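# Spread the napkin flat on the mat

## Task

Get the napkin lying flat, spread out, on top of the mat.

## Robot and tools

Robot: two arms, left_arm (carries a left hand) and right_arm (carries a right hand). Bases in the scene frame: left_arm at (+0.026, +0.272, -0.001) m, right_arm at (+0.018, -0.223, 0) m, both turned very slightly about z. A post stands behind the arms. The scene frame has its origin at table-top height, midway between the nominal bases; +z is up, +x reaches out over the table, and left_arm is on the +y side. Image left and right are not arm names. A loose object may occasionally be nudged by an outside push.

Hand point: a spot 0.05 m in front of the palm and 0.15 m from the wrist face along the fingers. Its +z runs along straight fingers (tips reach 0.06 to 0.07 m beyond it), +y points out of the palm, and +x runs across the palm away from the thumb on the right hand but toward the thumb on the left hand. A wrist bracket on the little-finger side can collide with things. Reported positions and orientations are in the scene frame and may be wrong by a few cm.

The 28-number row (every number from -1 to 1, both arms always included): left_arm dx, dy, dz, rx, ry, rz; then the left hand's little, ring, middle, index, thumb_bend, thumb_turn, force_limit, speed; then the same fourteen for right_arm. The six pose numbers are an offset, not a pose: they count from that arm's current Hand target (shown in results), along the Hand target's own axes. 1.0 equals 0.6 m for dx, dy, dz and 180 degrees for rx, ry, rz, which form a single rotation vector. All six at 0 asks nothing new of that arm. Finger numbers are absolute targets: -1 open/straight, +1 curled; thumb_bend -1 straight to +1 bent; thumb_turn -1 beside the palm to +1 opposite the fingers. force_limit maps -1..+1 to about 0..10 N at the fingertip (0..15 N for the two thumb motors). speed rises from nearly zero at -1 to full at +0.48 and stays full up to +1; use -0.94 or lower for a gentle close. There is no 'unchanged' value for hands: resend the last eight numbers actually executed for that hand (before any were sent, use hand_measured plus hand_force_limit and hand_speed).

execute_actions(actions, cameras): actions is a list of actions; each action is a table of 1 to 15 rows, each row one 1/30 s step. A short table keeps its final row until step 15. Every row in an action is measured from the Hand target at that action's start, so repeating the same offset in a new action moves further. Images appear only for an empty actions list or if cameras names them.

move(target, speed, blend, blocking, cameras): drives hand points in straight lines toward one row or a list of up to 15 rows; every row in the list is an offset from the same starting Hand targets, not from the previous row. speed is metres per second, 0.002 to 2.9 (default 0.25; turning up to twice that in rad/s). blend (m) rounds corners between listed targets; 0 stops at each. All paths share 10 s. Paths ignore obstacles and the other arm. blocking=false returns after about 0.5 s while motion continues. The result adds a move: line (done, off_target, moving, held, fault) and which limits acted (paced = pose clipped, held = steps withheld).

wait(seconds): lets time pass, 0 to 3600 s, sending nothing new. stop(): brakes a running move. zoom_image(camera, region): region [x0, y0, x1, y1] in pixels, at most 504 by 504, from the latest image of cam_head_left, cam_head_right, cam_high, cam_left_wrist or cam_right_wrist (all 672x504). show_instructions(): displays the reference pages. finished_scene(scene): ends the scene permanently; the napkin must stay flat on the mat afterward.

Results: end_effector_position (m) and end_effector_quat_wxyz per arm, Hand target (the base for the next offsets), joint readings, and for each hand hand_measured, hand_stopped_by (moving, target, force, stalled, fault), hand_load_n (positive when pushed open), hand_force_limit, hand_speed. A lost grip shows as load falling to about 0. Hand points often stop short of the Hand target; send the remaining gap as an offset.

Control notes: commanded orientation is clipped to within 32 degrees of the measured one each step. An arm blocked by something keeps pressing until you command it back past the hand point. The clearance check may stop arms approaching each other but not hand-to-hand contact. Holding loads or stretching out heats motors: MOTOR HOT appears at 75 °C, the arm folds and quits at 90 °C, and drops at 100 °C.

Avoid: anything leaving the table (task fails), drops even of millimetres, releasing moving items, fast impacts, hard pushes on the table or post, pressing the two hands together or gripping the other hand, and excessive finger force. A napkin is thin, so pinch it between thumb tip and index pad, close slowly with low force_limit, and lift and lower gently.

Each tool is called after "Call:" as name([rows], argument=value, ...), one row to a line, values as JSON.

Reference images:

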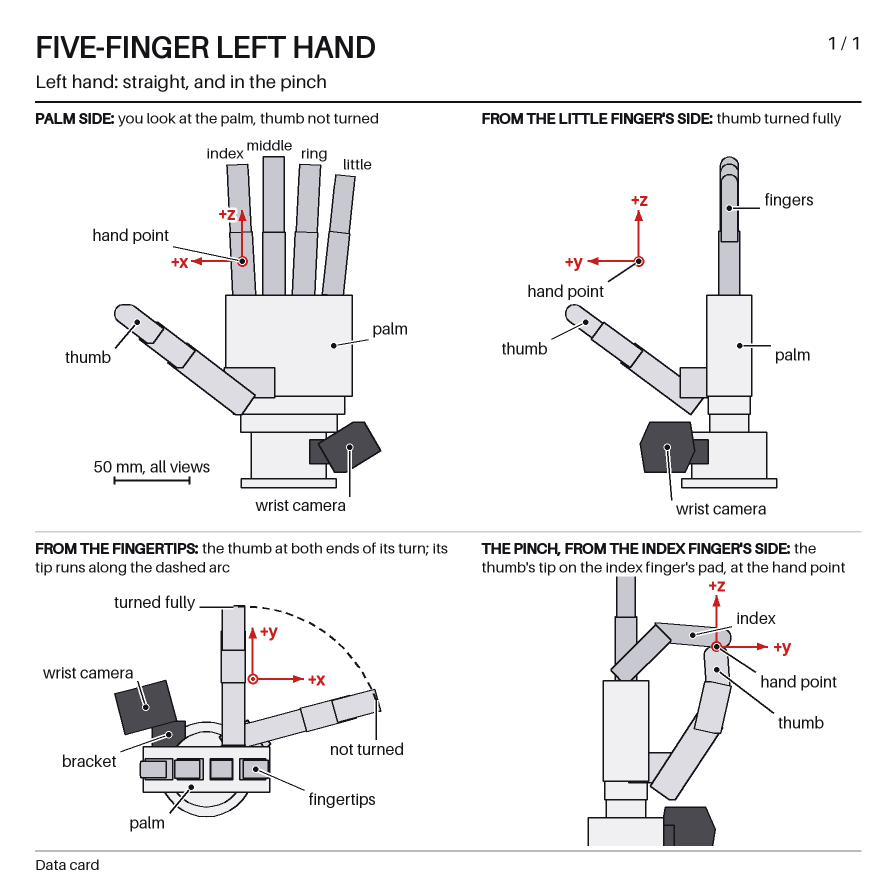

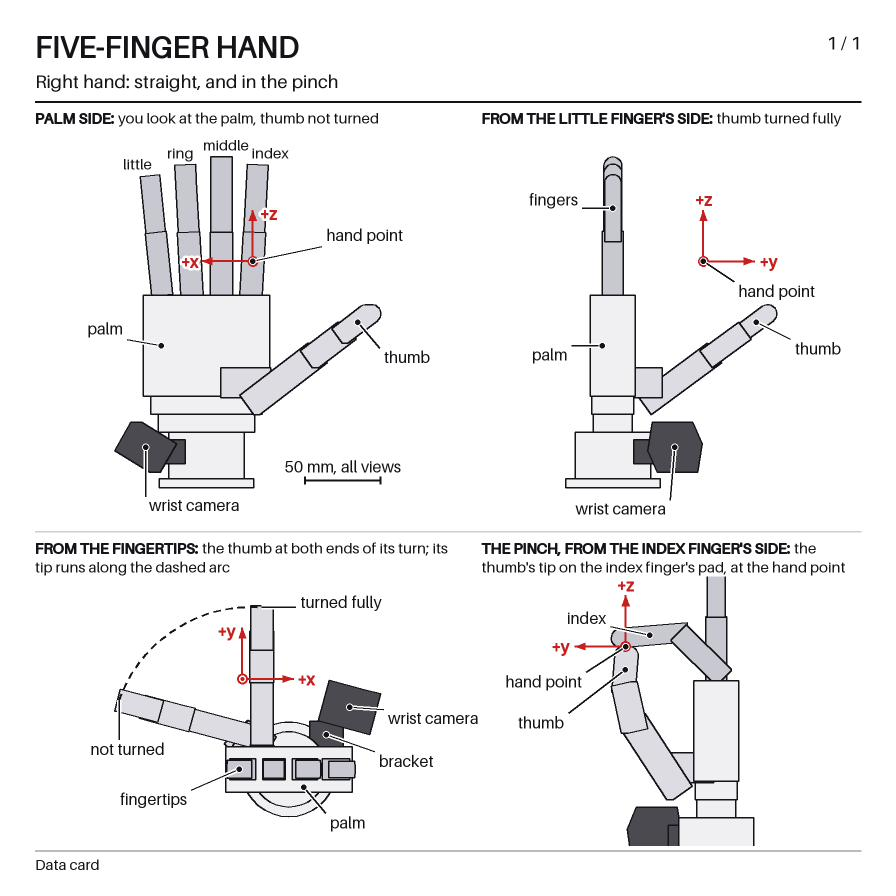

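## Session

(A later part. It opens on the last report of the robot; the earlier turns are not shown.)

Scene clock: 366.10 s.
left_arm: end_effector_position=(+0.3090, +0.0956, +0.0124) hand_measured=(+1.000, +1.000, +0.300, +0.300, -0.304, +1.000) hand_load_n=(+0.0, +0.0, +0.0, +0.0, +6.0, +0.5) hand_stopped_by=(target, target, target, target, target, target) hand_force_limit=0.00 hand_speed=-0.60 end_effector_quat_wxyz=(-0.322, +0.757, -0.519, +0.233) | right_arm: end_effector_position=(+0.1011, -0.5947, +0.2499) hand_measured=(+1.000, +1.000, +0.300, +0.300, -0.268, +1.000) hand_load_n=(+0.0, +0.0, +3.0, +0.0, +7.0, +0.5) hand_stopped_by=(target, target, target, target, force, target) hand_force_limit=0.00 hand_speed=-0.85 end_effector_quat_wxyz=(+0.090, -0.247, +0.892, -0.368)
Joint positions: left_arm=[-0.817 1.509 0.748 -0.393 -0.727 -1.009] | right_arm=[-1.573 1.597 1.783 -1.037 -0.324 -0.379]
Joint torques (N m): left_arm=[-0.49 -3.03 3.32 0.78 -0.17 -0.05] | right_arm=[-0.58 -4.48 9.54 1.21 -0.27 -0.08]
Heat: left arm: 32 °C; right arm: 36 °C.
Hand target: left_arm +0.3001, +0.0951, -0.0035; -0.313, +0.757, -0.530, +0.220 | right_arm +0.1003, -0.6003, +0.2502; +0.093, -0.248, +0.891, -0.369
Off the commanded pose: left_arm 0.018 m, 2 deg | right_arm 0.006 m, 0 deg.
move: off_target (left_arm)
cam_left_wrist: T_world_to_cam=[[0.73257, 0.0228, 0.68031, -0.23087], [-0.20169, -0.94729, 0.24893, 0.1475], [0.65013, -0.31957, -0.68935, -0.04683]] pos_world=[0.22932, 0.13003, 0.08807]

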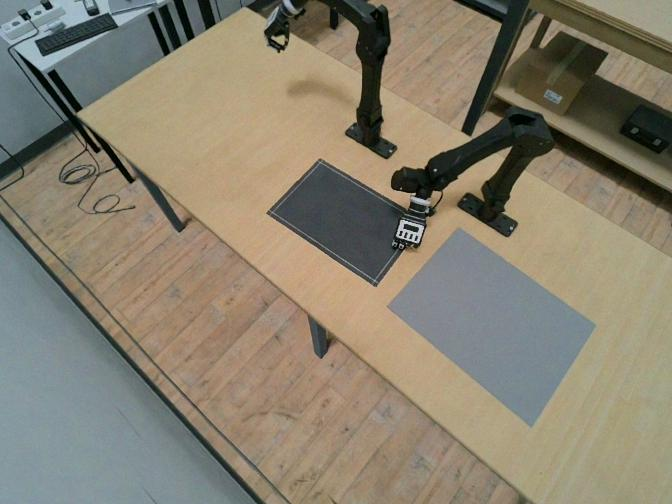

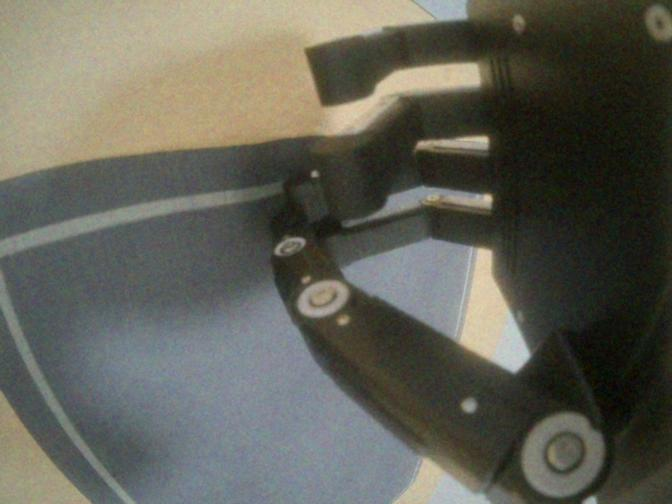

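Call:
move([
  [0,0.0094,0.0094,0,0,0,1,1,0.3,0.3,-0.3,1,0,-0.6,0,0,0,0,0,0,1,1,0.3,0.3,-0.2,1,0,-0.85],
  [-0.1723,-0.0349,0.0538,0,0,0,1,1,0.3,0.3,-0.3,1,0,-0.6,0,0,0,0,0,0,1,1,0.3,0.3,-0.2,1,0,-0.85],
], speed=[0.05,0.06], cameras=["cam_high","cam_left_wrist","cam_head_left"])

Call:
zoom_image(camera="cam_high", region=[300, 140, 500, 300])

Call:
zoom_image(camera="cam_left_wrist", region=[0, 80, 360, 400])

Scene clock: 375.13 s.
left_arm: end_effector_position=(+0.3271, +0.1818, +0.0139) hand_measured=(+1.000, +1.000, +0.300, +0.300, -0.306, +1.000) hand_load_n=(+0.0, +0.0, +1.0, +0.0, +5.5, +1.0) hand_stopped_by=(target, target, target, target, target, target) hand_force_limit=0.00 hand_speed=-0.60 end_effector_quat_wxyz=(-0.308, +0.753, -0.509, +0.281) | right_arm: end_effector_position=(+0.1011, -0.5947, +0.2499) hand_measured=(+1.000, +1.000, +0.300, +0.300, -0.268, +1.000) hand_load_n=(+0.5, +0.0, +3.5, +0.5, +7.0, +1.0) hand_stopped_by=(target, target, target, target, force, target) hand_force_limit=0.00 hand_speed=-0.85 end_effector_quat_wxyz=(+0.090, -0.247, +0.892, -0.368)
Joint positions: left_arm=[-0.426 1.238 0.451 -0.036 -0.474 -0.603] | right_arm=[-1.573 1.597 1.783 -1.037 -0.324 -0.379]
Joint torques (N m): left_arm=[1.32 -2.69 2.85 0.31 -0.46 0.32] | right_arm=[-0.53 -4.37 9.44 1.21 -0.3 -0.09]
Heat: left arm: 32 °C; right arm: 36 °C.
Hand target: left_arm +0.3001, +0.2051, -0.0116; -0.313, +0.757, -0.530, +0.220 | right_arm +0.1003, -0.6003, +0.2502; +0.093, -0.248, +0.891, -0.369
Off the commanded pose: left_arm 0.044 m, 8 deg | right_arm 0.006 m, 0 deg.
move: off_target (left_arm)
cam_left_wrist: T_world_to_cam=[[0.68748, 0.05556, 0.72408, -0.23884], [-0.24466, -0.92106, 0.30297, 0.24104], [0.68375, -0.38544, -0.61962, -0.03]] pos_world=[0.24368, 0.22372, 0.08132]
Images, in order (width x height): cam_head_left 672x504, cam_high 672x504, cam_left_wrist 672x504.

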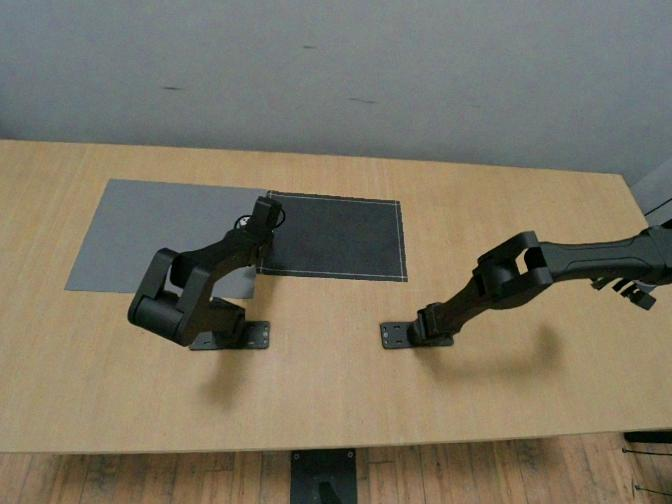

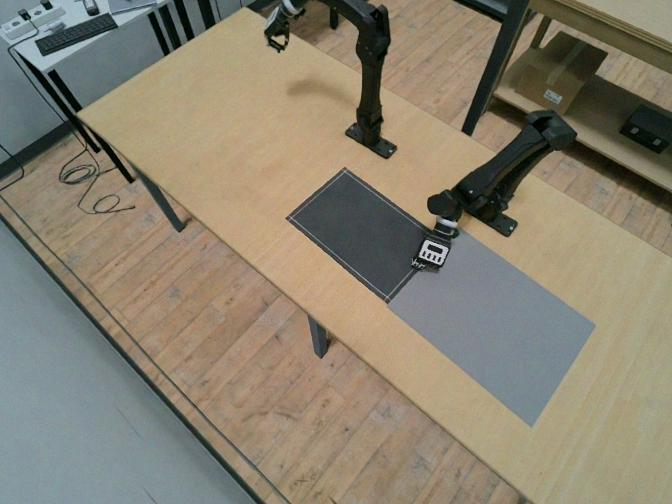

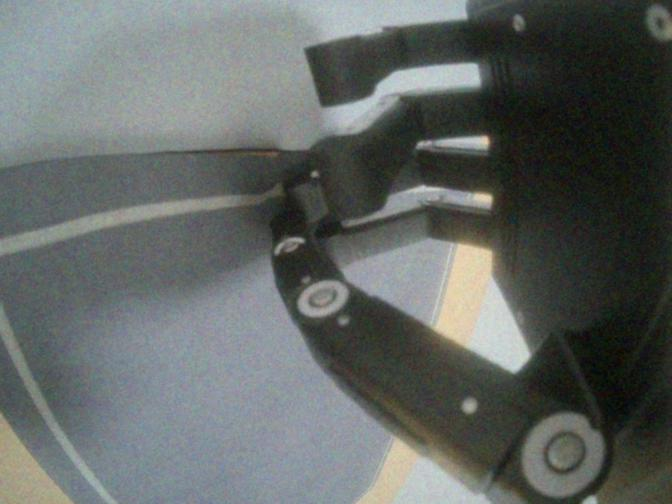

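Scaled by 2.520 from the camera's image (finer frame: 960x720).

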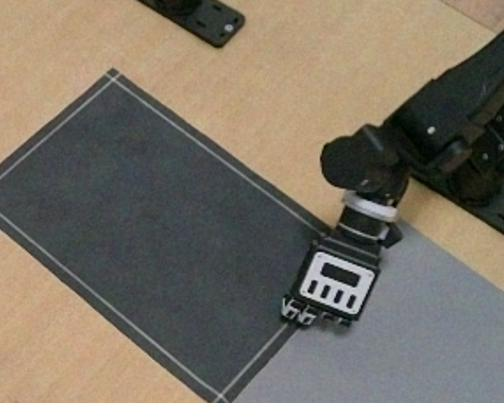

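Scaled by 1.400 from the camera's image (finer frame: 960x720).

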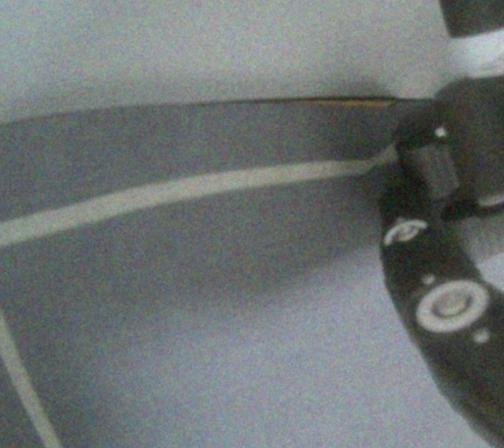

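Call:
move(target=[-0.0470,-0.0121,0.0121,0,0,0,1,1,0.3,0.3,-0.3,1,0,-0.6,0,0,0,0,0,0,1,1,0.3,0.3,-0.2,1,0,-0.85], speed=0.05, cameras=["cam_high","cam_left_wrist"])

Call:
zoom_image(camera="cam_high", region=[300, 140, 500, 300])

Call:
zoom_image(camera="cam_left_wrist", region=[0, 80, 360, 400])

Scene clock: 390.63 s.
left_arm: end_effector_position=(+0.3268, +0.1950, +0.0153) hand_measured=(+1.000, +1.000, +0.300, +0.300, -0.306, +1.000) hand_load_n=(+0.0, +0.0, +1.5, +0.0, +5.5, +1.0) hand_stopped_by=(target, target, target, target, target, target) hand_force_limit=0.00 hand_speed=-0.60 end_effector_quat_wxyz=(-0.281, +0.747, -0.522, +0.302) | right_arm: end_effector_position=(+0.1011, -0.5947, +0.2499) hand_measured=(+1.000, +1.000, +0.300, +0.300, -0.268, +1.000) hand_load_n=(+0.0, +0.0, +3.0, +0.0, +6.5, +1.0) hand_stopped_by=(target, target, target, target, force, target) hand_force_limit=0.00 hand_speed=-0.85 end_effector_quat_wxyz=(+0.090, -0.247, +0.892, -0.368)
Joint positions: left_arm=[-0.29 1.184 0.407 0.014 -0.307 -0.493] | right_arm=[-1.573 1.597 1.783 -1.037 -0.324 -0.379]
Joint torques (N m): left_arm=[2.17 -2.59 3.18 0.36 -1.07 0.59] | right_arm=[-0.65 -4.41 9.42 1.21 -0.31 -0.08]
Heat: left arm: 32 °C; right arm: 36 °C.
Hand target: left_arm +0.3003, +0.2350, -0.0114; -0.313, +0.757, -0.530, +0.220 | right_arm +0.1003, -0.6003, +0.2502; +0.093, -0.248, +0.891, -0.369
Off the commanded pose: left_arm 0.055 m, 10 deg | right_arm 0.006 m, 0 deg.
move: off_target (left_arm)
cam_left_wrist: T_world_to_cam=[[0.68967, 0.05498, 0.72204, -0.24096], [-0.2938, -0.89011, 0.3484, 0.26199], [0.66185, -0.45242, -0.59773, -0.00393]] pos_world=[0.24576, 0.24467, 0.08035]

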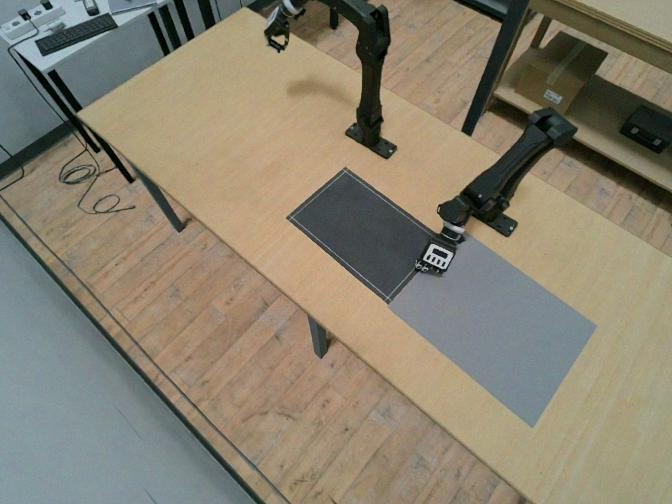

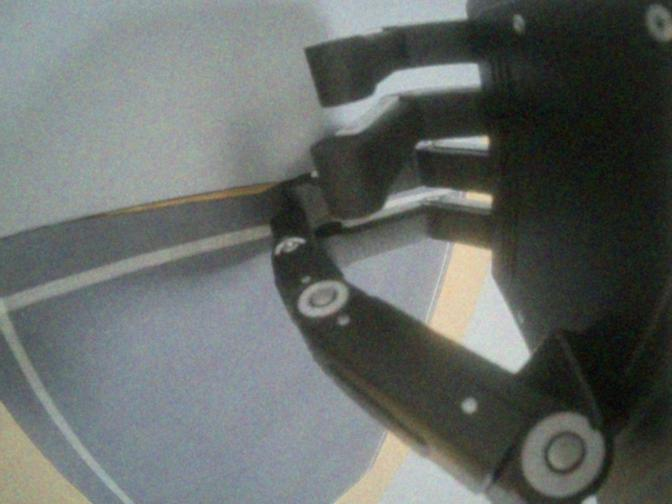

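Scaled by 2.520 from the camera's image (finer frame: 960x720).

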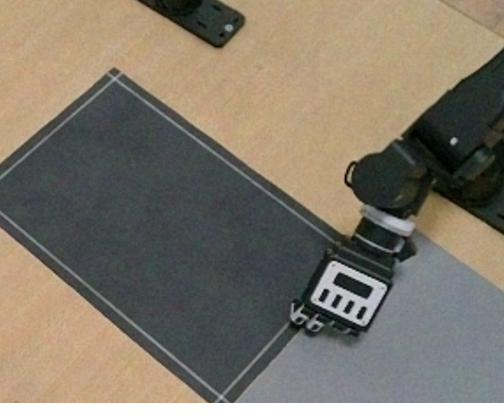

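Scaled by 1.400 from the camera's image (finer frame: 960x720).

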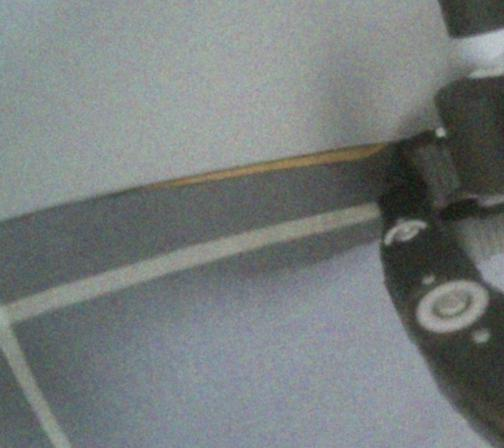

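Call:
move([
  [0.0767,-0.0953,-0.0730,0,0,0,1,1,0.3,0.3,-0.3,1,0,-0.6,0,0,0,0,0,0,1,1,0.3,0.3,-0.2,1,0,-0.85],
  [0.1152,-0.0667,-0.1017,0.0275,0.0819,0.0751,1,1,-0.5,-0.5,-1,1,0,-0.4,0,0,0,0,0,0,1,1,0.3,0.3,-0.2,1,0,-0.85],
], speed=[0.08,0.15], cameras=["cam_high","cam_left_wrist","cam_head_left"])

Call:
zoom_image(camera="cam_high", region=[300, 140, 500, 300])

Call:
zoom_image(camera="cam_left_wrist", region=[0, 80, 360, 400])

Scene clock: 467.00 s.
left_arm: end_effector_position=(+0.3118, +0.1674, +0.0614) hand_measured=(+1.000, +1.000, -0.500, -0.500, -1.000, +1.000) hand_load_n=(+0.0, +0.0, +0.0, +0.0, -0.5, +0.5) hand_stopped_by=(target, target, target, target, target, target) hand_force_limit=0.00 hand_speed=-0.40 end_effector_quat_wxyz=(-0.299, +0.646, -0.637, +0.294) | right_arm: end_effector_position=(+0.1011, -0.5947, +0.2499) hand_measured=(+1.000, +1.000, +0.300, +0.300, -0.268, +1.000) hand_load_n=(+0.0, +0.0, +3.0, +0.0, +7.0, +1.0) hand_stopped_by=(target, target, target, target, force, target) hand_force_limit=0.00 hand_speed=-0.85 end_effector_quat_wxyz=(+0.090, -0.247, +0.892, -0.368)
Joint positions: left_arm=[-0.43 1.076 0.568 -0.244 -0.323 -0.286] | right_arm=[-1.573 1.597 1.783 -1.037 -0.324 -0.379]
Joint torques (N m): left_arm=[-0.47 -3.33 5.16 1.39 -0.08 0.09] | right_arm=[-0.55 -4.46 9.39 1.2 -0.31 -0.09]
Heat: left arm: 32 °C; right arm: 37 °C.
Hand target: left_arm +0.3099, +0.1651, +0.0599; -0.299, +0.641, -0.641, +0.299 | right_arm +0.1003, -0.6003, +0.2502; +0.093, -0.248, +0.891, -0.369
Off the commanded pose: left_arm 0.003 m, 1 deg | right_arm 0.006 m, 0 deg.
move: done
cam_left_wrist: T_world_to_cam=[[0.66403, -0.24181, 0.70752, -0.2039], [-0.52156, -0.82783, 0.20657, 0.28622], [0.53576, -0.50618, -0.67583, 0.07418]] pos_world=[0.24494, 0.22519, 0.13527]
Images, in order (width x height): cam_head_left 672x504, cam_high 672x504, cam_left_wrist 672x504.

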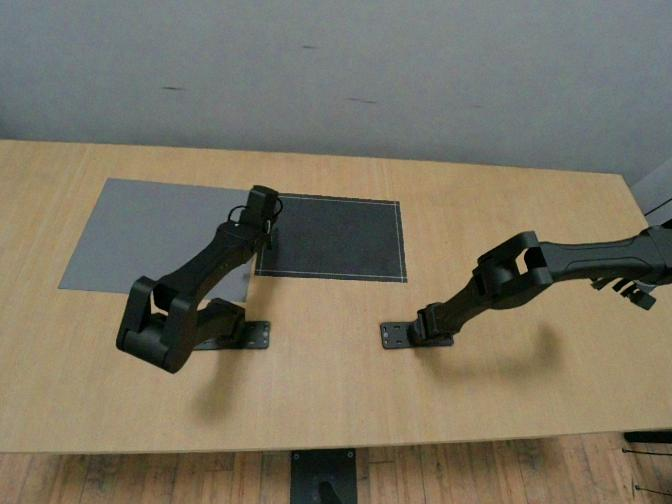

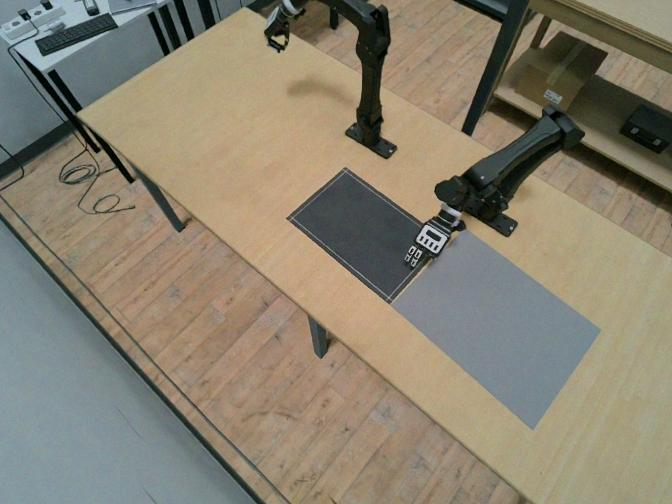

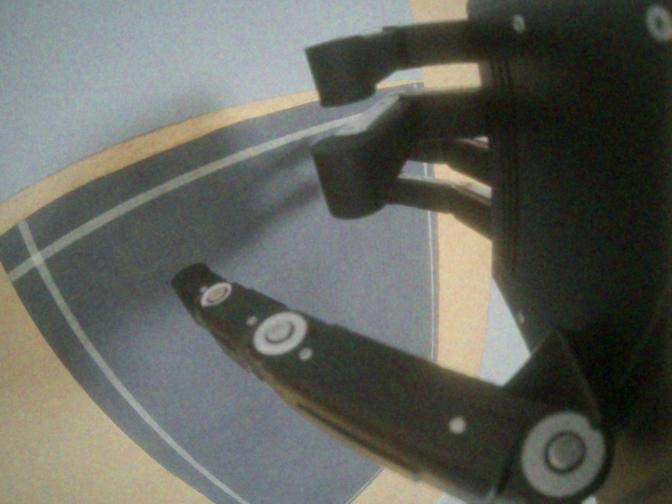

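Scaled by 2.520 from the camera's image (finer frame: 960x720).

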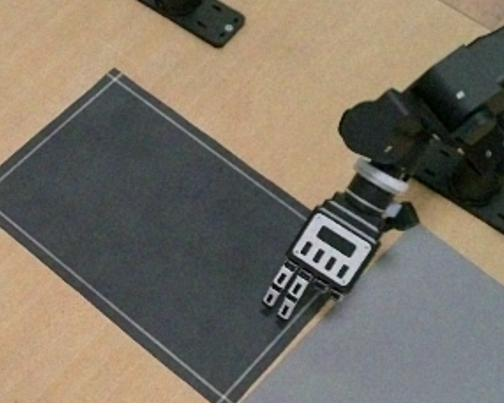

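Scaled by 1.400 from the camera's image (finer frame: 960x720).

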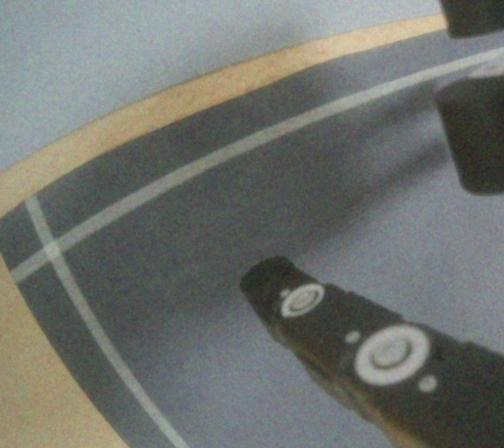

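Call:
move([
  [-0.025,0,0,0,0,0,1,1,-0.5,-0.5,-1,1,0,-0.4,0,0,0,0,0,0,1,1,0.3,0.3,-0.2,1,0,-0.85],
  [-0.025,0.0804,0.0675,0,0,0,1,1,-0.5,-0.5,-1,1,0,-0.4,0,0,0,0,0,0,1,1,0.3,0.3,-0.2,1,0,-0.85],
], speed=[0.08,0.06], cameras=["cam_high","cam_left_wrist"])

Call:
zoom_image(camera="cam_high", region=[340, 180, 500, 310])

Call:
zoom_image(camera="cam_left_wrist", region=[60, 80, 420, 400])

Scene clock: 480.53 s.
left_arm: end_effector_position=(+0.3259, +0.1728, +0.0199) hand_measured=(+1.000, +1.000, -0.500, -0.500, -1.000, +1.000) hand_load_n=(+0.0, +0.0, +0.0, +0.0, +0.5, -1.0) hand_stopped_by=(target, target, target, target, target, target) hand_force_limit=0.00 hand_speed=-0.40 end_effector_quat_wxyz=(-0.314, +0.634, -0.625, +0.330) | right_arm: end_effector_position=(+0.1011, -0.5947, +0.2499) hand_measured=(+1.000, +1.000, +0.300, +0.300, -0.268, +1.000) hand_load_n=(+0.0, +0.0, +3.0, +0.0, +6.5, +1.0) hand_stopped_by=(target, target, target, target, force, target) hand_force_limit=0.00 hand_speed=-0.85 end_effector_quat_wxyz=(+0.090, -0.247, +0.892, -0.368)
Joint positions: left_arm=[-0.371 1.168 0.366 0.148 -0.271 -0.235] | right_arm=[-1.573 1.597 1.783 -1.037 -0.324 -0.379]
Joint torques (N m): left_arm=[0.62 -1.26 3.45 1.08 -0.03 0.08] | right_arm=[-0.53 -4.4 9.37 1.18 -0.3 -0.06]
Heat: left arm: 32 °C; right arm: 37 °C.
Hand target: left_arm +0.3099, +0.1801, -0.0031; -0.299, +0.641, -0.641, +0.299 | right_arm +0.1003, -0.6003, +0.2502; +0.093, -0.248, +0.891, -0.369
Off the commanded pose: left_arm 0.029 m, 4 deg | right_arm 0.006 m, 0 deg.
move: off_target (left_arm)
cam_left_wrist: T_world_to_cam=[[0.60286, -0.2292, 0.76422, -0.16594], [-0.54744, -0.81563, 0.18723, 0.31342], [0.58041, -0.53124, -0.61718, 0.02995]] pos_world=[0.25424, 0.23351, 0.08662]

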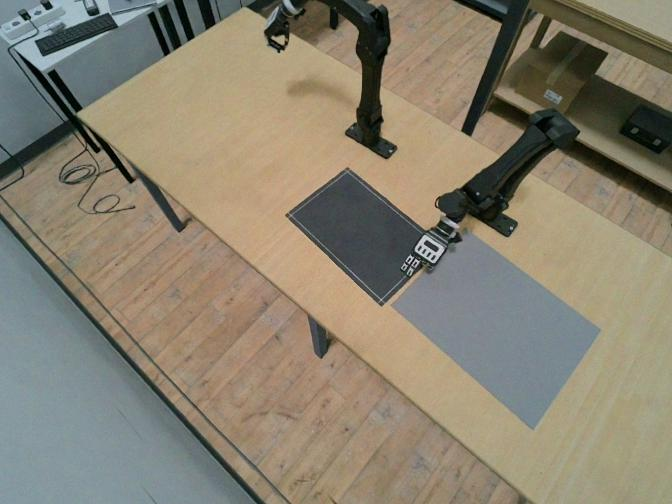

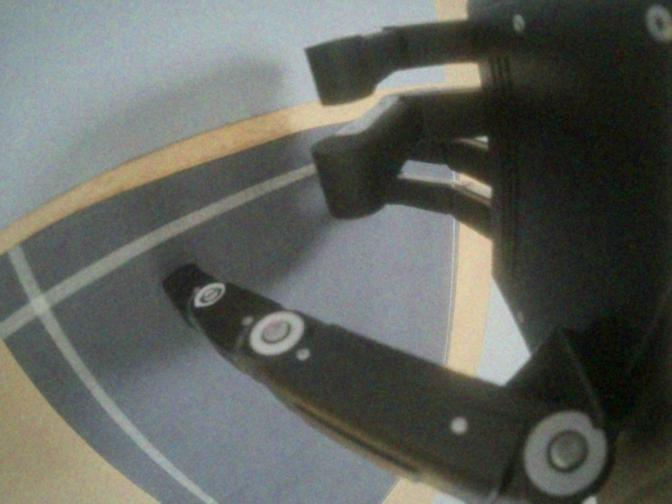

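Scaled by 3.150 from the camera's image (finer frame: 960x720).

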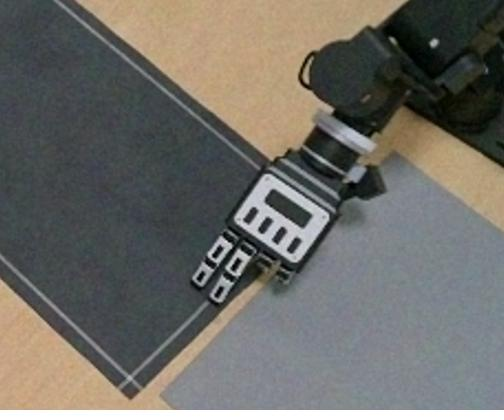

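Scaled by 1.400 from the camera's image (finer frame: 960x720).

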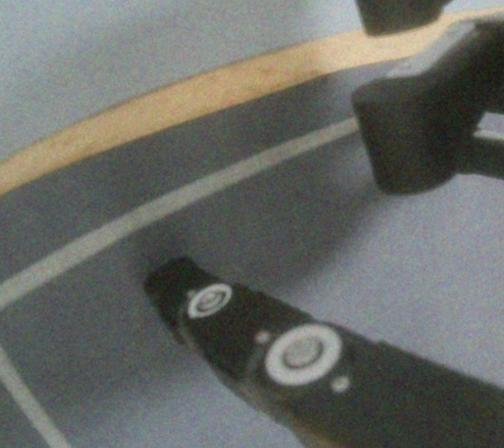

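Call:
move(target=[0,0.0064,0.0054,0,0,0,1,1,-0.1,-0.1,-0.6,1,0.2,-0.85,0,0,0,0,0,0,1,1,0.3,0.3,-0.2,1,0,-0.85], speed=0.01, cameras=["cam_high","cam_left_wrist"])

Call:
zoom_image(camera="cam_left_wrist", region=[60, 80, 420, 400])

Call:
zoom_image(camera="cam_high", region=[340, 180, 500, 310])

Scene clock: 488.20 s.
left_arm: end_effector_position=(+0.3345, +0.1700, +0.0225) hand_measured=(+1.000, +1.000, -0.100, -0.100, -0.600, +1.000) hand_load_n=(+0.0, +0.0, +1.0, +0.0, +0.0, +0.0) hand_stopped_by=(target, target, target, target, target, target) hand_force_limit=0.20 hand_speed=-0.85 end_effector_quat_wxyz=(-0.321, +0.630, -0.616, +0.345) | right_arm: end_effector_position=(+0.1011, -0.5947, +0.2499) hand_measured=(+1.000, +1.000, +0.300, +0.300, -0.268, +1.000) hand_load_n=(+0.0, +0.0, +3.0, +0.5, +7.0, +1.0) hand_stopped_by=(target, target, target, target, force, target) hand_force_limit=0.00 hand_speed=-0.85 end_effector_quat_wxyz=(+0.090, -0.247, +0.892, -0.368)
Joint positions: left_arm=[-0.371 1.192 0.355 0.223 -0.273 -0.235] | right_arm=[-1.573 1.597 1.783 -1.037 -0.324 -0.379]
Joint torques (N m): left_arm=[0.7 -1.39 3.29 0.67 -0.02 0.09] | right_arm=[-0.59 -4.48 9.47 1.2 -0.33 -0.08]
Heat: left arm: 32 °C; right arm: 37 °C.
Hand target: left_arm +0.3099, +0.1801, -0.0081; -0.299, +0.641, -0.641, +0.299 | right_arm +0.1003, -0.6003, +0.2502; +0.093, -0.248, +0.891, -0.369
Off the commanded pose: left_arm 0.041 m, 7 deg | right_arm 0.006 m, 0 deg.
move: off_target (left_arm)
cam_left_wrist: T_world_to_cam=[[0.57396, -0.21845, 0.78921, -0.16647], [-0.55328, -0.81396, 0.17707, 0.3172], [0.6037, -0.53829, -0.58804, 0.01775]] pos_world=[0.26033, 0.23138, 0.08564]

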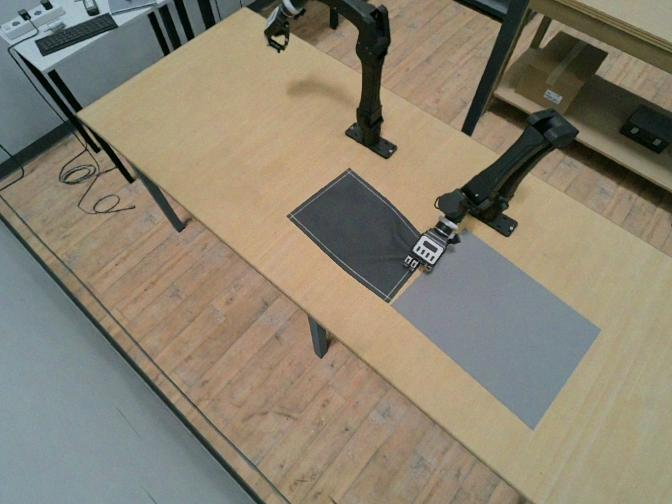

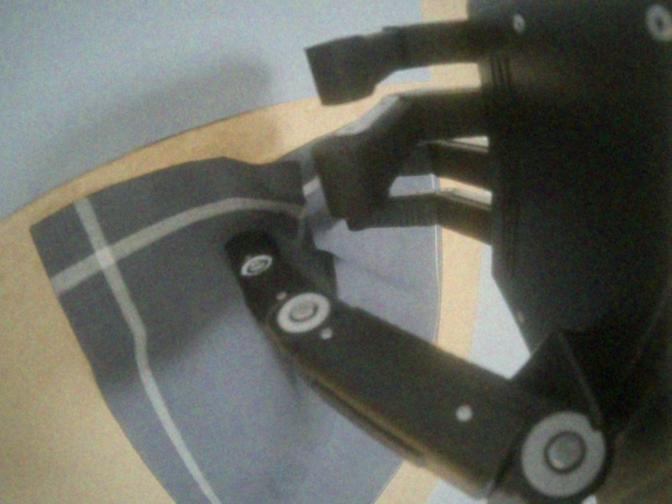

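Scaled by 1.400 from the camera's image (finer frame: 960x720).

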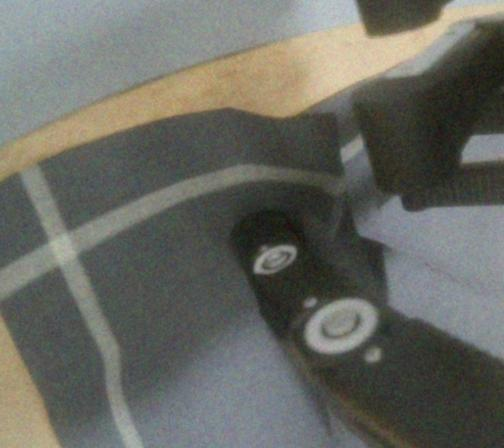

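Scaled by 3.150 from the camera's image (finer frame: 960x720).

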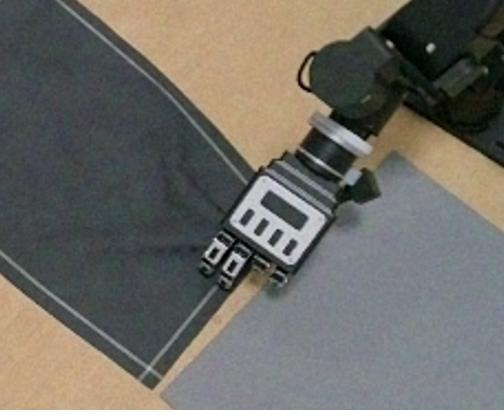

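Call:
move(target=[0,0,0,0,0,0,1,1,0.35,0.35,-0.1,1,0.2,-0.85,0,0,0,0,0,0,1,1,0.3,0.3,-0.2,1,0,-0.85], speed=0.01, cameras=["cam_high","cam_left_wrist"])

Call:
zoom_image(camera="cam_left_wrist", region=[60, 80, 420, 400])

Call:
zoom_image(camera="cam_high", region=[340, 180, 500, 310])

Scene clock: 492.10 s.
left_arm: end_effector_position=(+0.3281, +0.1713, +0.0143) hand_measured=(+1.000, +1.000, +0.340, +0.350, -0.366, +1.000) hand_load_n=(+0.0, +0.0, +10.0, +1.5, +9.5, +1.0) hand_stopped_by=(target, target, force, target, force, target) hand_force_limit=0.20 hand_speed=-0.85 end_effector_quat_wxyz=(-0.314, +0.633, -0.624, +0.334) | right_arm: end_effector_position=(+0.1011, -0.5947, +0.2499) hand_measured=(+1.000, +1.000, +0.300, +0.300, -0.268, +1.000) hand_load_n=(+0.0, +0.0, +3.0, +0.0, +7.0, +1.0) hand_stopped_by=(target, target, target, target, force, target) hand_force_limit=0.00 hand_speed=-0.85 end_effector_quat_wxyz=(+0.090, -0.247, +0.892, -0.368)
Joint positions: left_arm=[-0.371 1.2 0.348 0.206 -0.268 -0.235] | right_arm=[-1.573 1.597 1.783 -1.037 -0.324 -0.379]
Joint torques (N m): left_arm=[0.61 -1.78 3.67 0.87 -0.05 0.11] | right_arm=[-0.7 -4.48 9.36 1.2 -0.32 -0.06]
Heat: left arm: 32 °C; right arm: 37 °C.
Hand target: left_arm +0.3099, +0.1801, -0.0081; -0.299, +0.641, -0.641, +0.299 | right_arm +0.1003, -0.6003, +0.2502; +0.093, -0.248, +0.891, -0.369
Off the commanded pose: left_arm 0.030 m, 5 deg | right_arm 0.006 m, 0 deg.
move: done
cam_left_wrist: T_world_to_cam=[[0.59642, -0.22702, 0.7699, -0.1617], [-0.55106, -0.81322, 0.18709, 0.31516], [0.58363, -0.53585, -0.61012, 0.02409]] pos_world=[0.25605, 0.2325, 0.08022]

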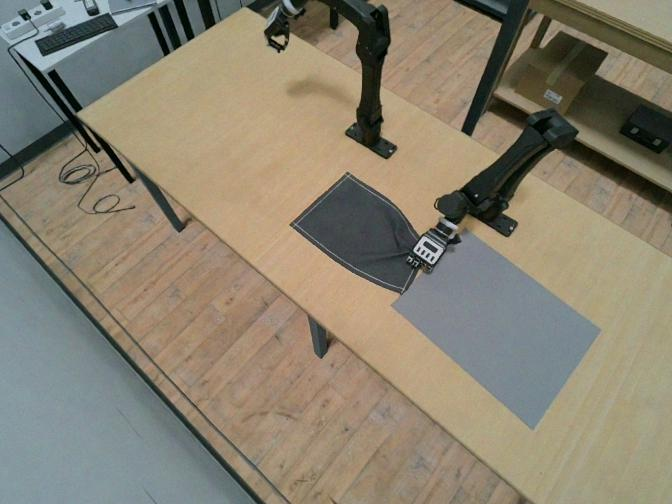

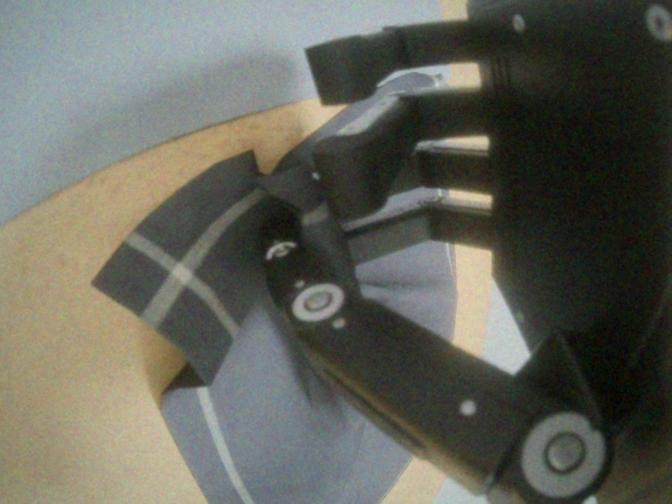

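Scaled by 1.400 from the camera's image (finer frame: 960x720).

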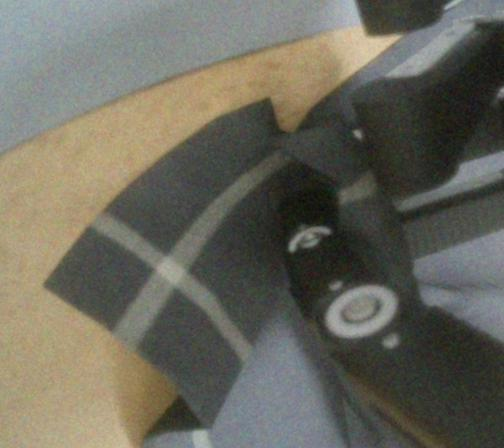

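Scaled by 3.150 from the camera's image (finer frame: 960x720).

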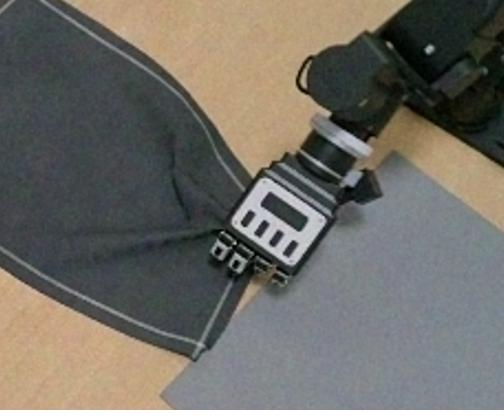

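Call:
move(target=[0.015,-0.1188,-0.0605,0,0,0,1,1,0.35,0.35,-0.1,1,0.2,-0.85,0,0,0,0,0,0,1,1,0.3,0.3,-0.2,1,0,-0.85], speed=0.08, cameras=["cam_high","cam_left_wrist","cam_head_left"])

Call:
zoom_image(camera="cam_high", region=[280, 150, 480, 310])

Scene clock: 500.87 s.
left_arm: end_effector_position=(+0.3241, +0.1728, +0.0612) hand_measured=(+1.000, +1.000, +0.340, +0.350, -0.366, +1.000) hand_load_n=(+0.0, +0.0, +9.5, +1.5, +10.0, +1.0) hand_stopped_by=(target, target, force, target, force, target) hand_force_limit=0.20 hand_speed=-0.85 end_effector_quat_wxyz=(-0.294, +0.643, -0.645, +0.291) | right_arm: end_effector_position=(+0.1011, -0.5947, +0.2499) hand_measured=(+1.000, +1.000, +0.300, +0.300, -0.268, +1.000) hand_load_n=(+0.0, +0.0, +3.0, +0.5, +7.0, +1.0) hand_stopped_by=(target, target, target, target, force, target) hand_force_limit=0.00 hand_speed=-0.85 end_effector_quat_wxyz=(+0.090, -0.247, +0.892, -0.368)
Joint positions: left_arm=[-0.371 1.131 0.6 -0.22 -0.268 -0.235] | right_arm=[-1.573 1.597 1.783 -1.037 -0.324 -0.379]
Joint torques (N m): left_arm=[-0.2 -3.66 8.16 1.2 -0.14 0] | right_arm=[-0.55 -4.44 9.57 1.21 -0.31 -0.09]
Heat: left arm: 32 °C; right arm: 37 °C.
Hand target: left_arm +0.3279, +0.1711, +0.0699; -0.299, +0.641, -0.641, +0.299 | right_arm +0.1003, -0.6003, +0.2502; +0.093, -0.248, +0.891, -0.369
Off the commanded pose: left_arm 0.010 m, 1 deg | right_arm 0.006 m, 0 deg.
move: done
cam_left_wrist: T_world_to_cam=[[0.66928, -0.25404, 0.69823, -0.20957], [-0.53135, -0.82051, 0.21078, 0.2988], [0.51936, -0.51208, -0.68414, 0.07707]] pos_world=[0.259, 0.23139, 0.13607]
Images, in order (width x height): cam_head_left 672x504, cam_high 672x504, cam_left_wrist 672x504.

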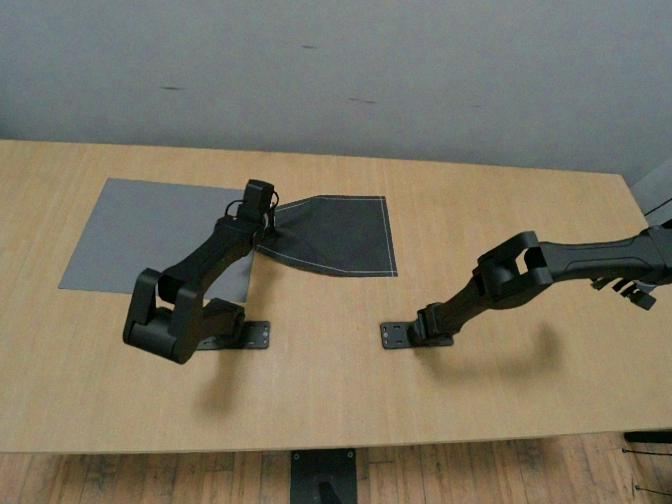

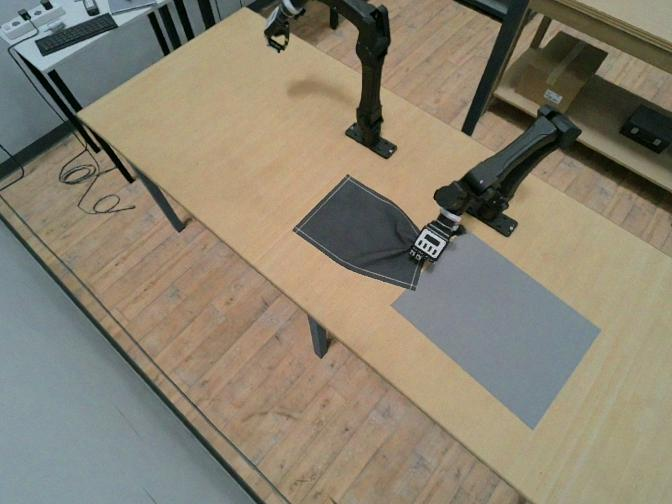

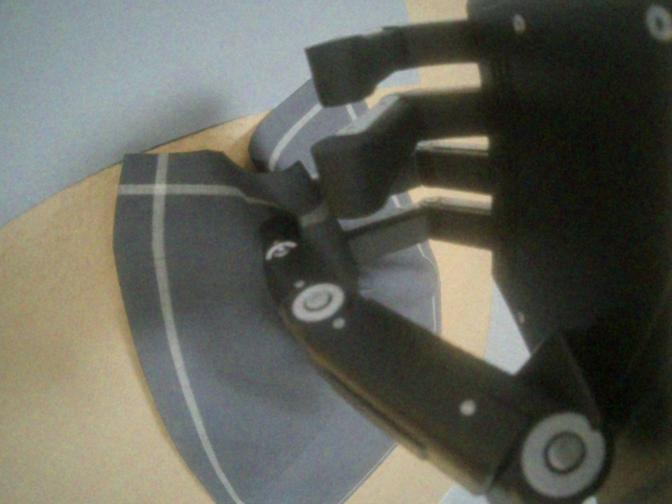

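Scaled by 2.520 from the camera's image (finer frame: 960x720).

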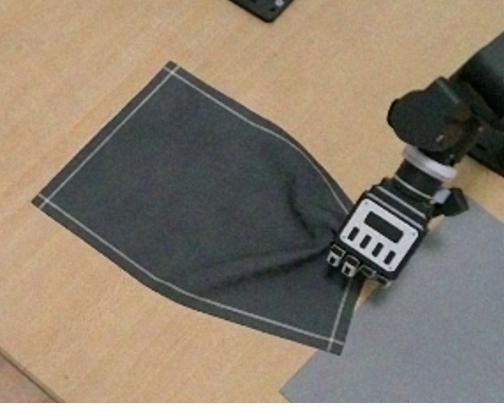

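Call:
move(target=[0,-0.0894,-0.075,0,0,0,1,1,0.35,0.35,-0.1,1,0.2,-0.85,0,0,0,0,0,0,1,1,0.3,0.3,-0.2,1,0,-0.85], speed=0.08, cameras=["cam_high","cam_left_wrist","cam_head_left"])

Call:
zoom_image(camera="cam_high", region=[280, 150, 480, 310])

Call:
zoom_image(camera="cam_head_left", region=[180, 160, 420, 320])

Scene clock: 511.03 s.
left_arm: end_effector_position=(+0.3255, +0.1723, +0.1306) hand_measured=(+1.000, +1.000, +0.340, +0.350, -0.366, +1.000) hand_load_n=(+0.0, +0.0, +9.5, +1.5, +10.0, +1.0) hand_stopped_by=(target, target, force, target, force, target) hand_force_limit=0.20 hand_speed=-0.85 end_effector_quat_wxyz=(-0.294, +0.643, -0.645, +0.290) | right_arm: end_effector_position=(+0.1011, -0.5947, +0.2499) hand_measured=(+1.000, +1.000, +0.300, +0.300, -0.268, +1.000) hand_load_n=(+0.0, +0.0, +3.0, +0.0, +6.5, +1.0) hand_stopped_by=(target, target, target, target, force, target) hand_force_limit=0.00 hand_speed=-0.85 end_effector_quat_wxyz=(+0.090, -0.247, +0.892, -0.368)
Joint positions: left_arm=[-0.371 1.094 0.861 -0.519 -0.268 -0.235] | right_arm=[-1.573 1.597 1.783 -1.037 -0.324 -0.379]
Joint torques (N m): left_arm=[-0.16 -3.55 8.53 1.17 -0.14 0] | right_arm=[-0.57 -4.4 9.47 1.21 -0.31 -0.07]
Heat: left arm: 32 °C; right arm: 37 °C.
Hand target: left_arm +0.3279, +0.1711, +0.1399; -0.299, +0.641, -0.641, +0.299 | right_arm +0.1003, -0.6003, +0.2502; +0.093, -0.248, +0.891, -0.369
Off the commanded pose: left_arm 0.010 m, 1 deg | right_arm 0.006 m, 0 deg.
move: done
cam_left_wrist: T_world_to_cam=[[0.67023, -0.25438, 0.6972, -0.25927], [-0.53106, -0.82061, 0.21111, 0.28439], [0.51843, -0.51175, -0.68509, 0.12384]] pos_world=[0.26059, 0.23079, 0.20557]
Images, in order (width x height): cam_head_left 672x504, cam_high 672x504, cam_left_wrist 672x504.

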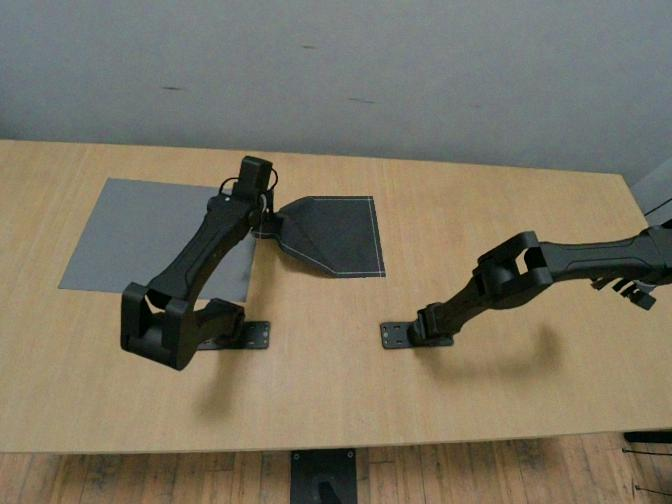

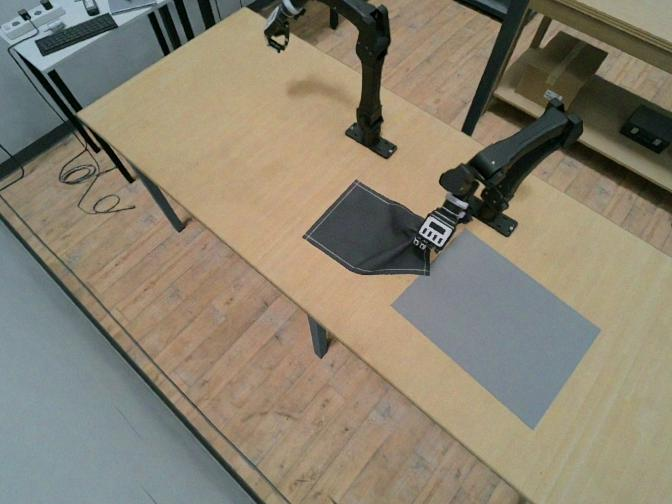

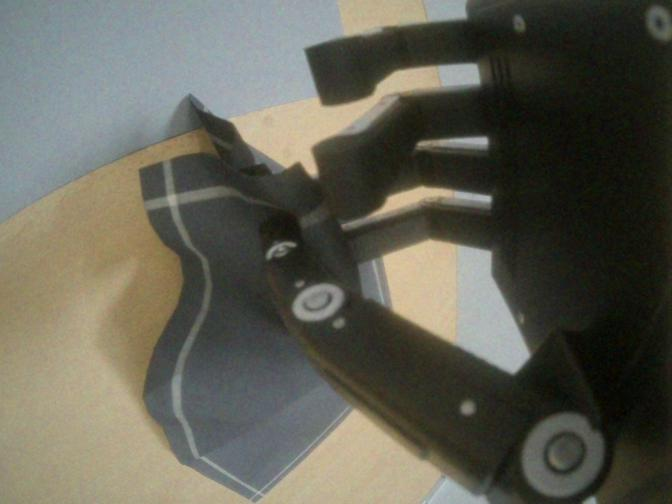

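Scaled by 2.520 from the camera's image (finer frame: 960x720).

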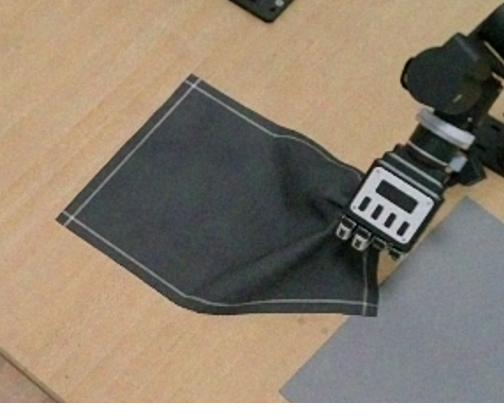

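Scaled by 2.100 from the camera's image (finer frame: 960x720).

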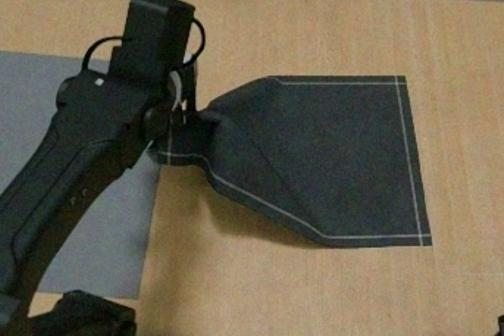

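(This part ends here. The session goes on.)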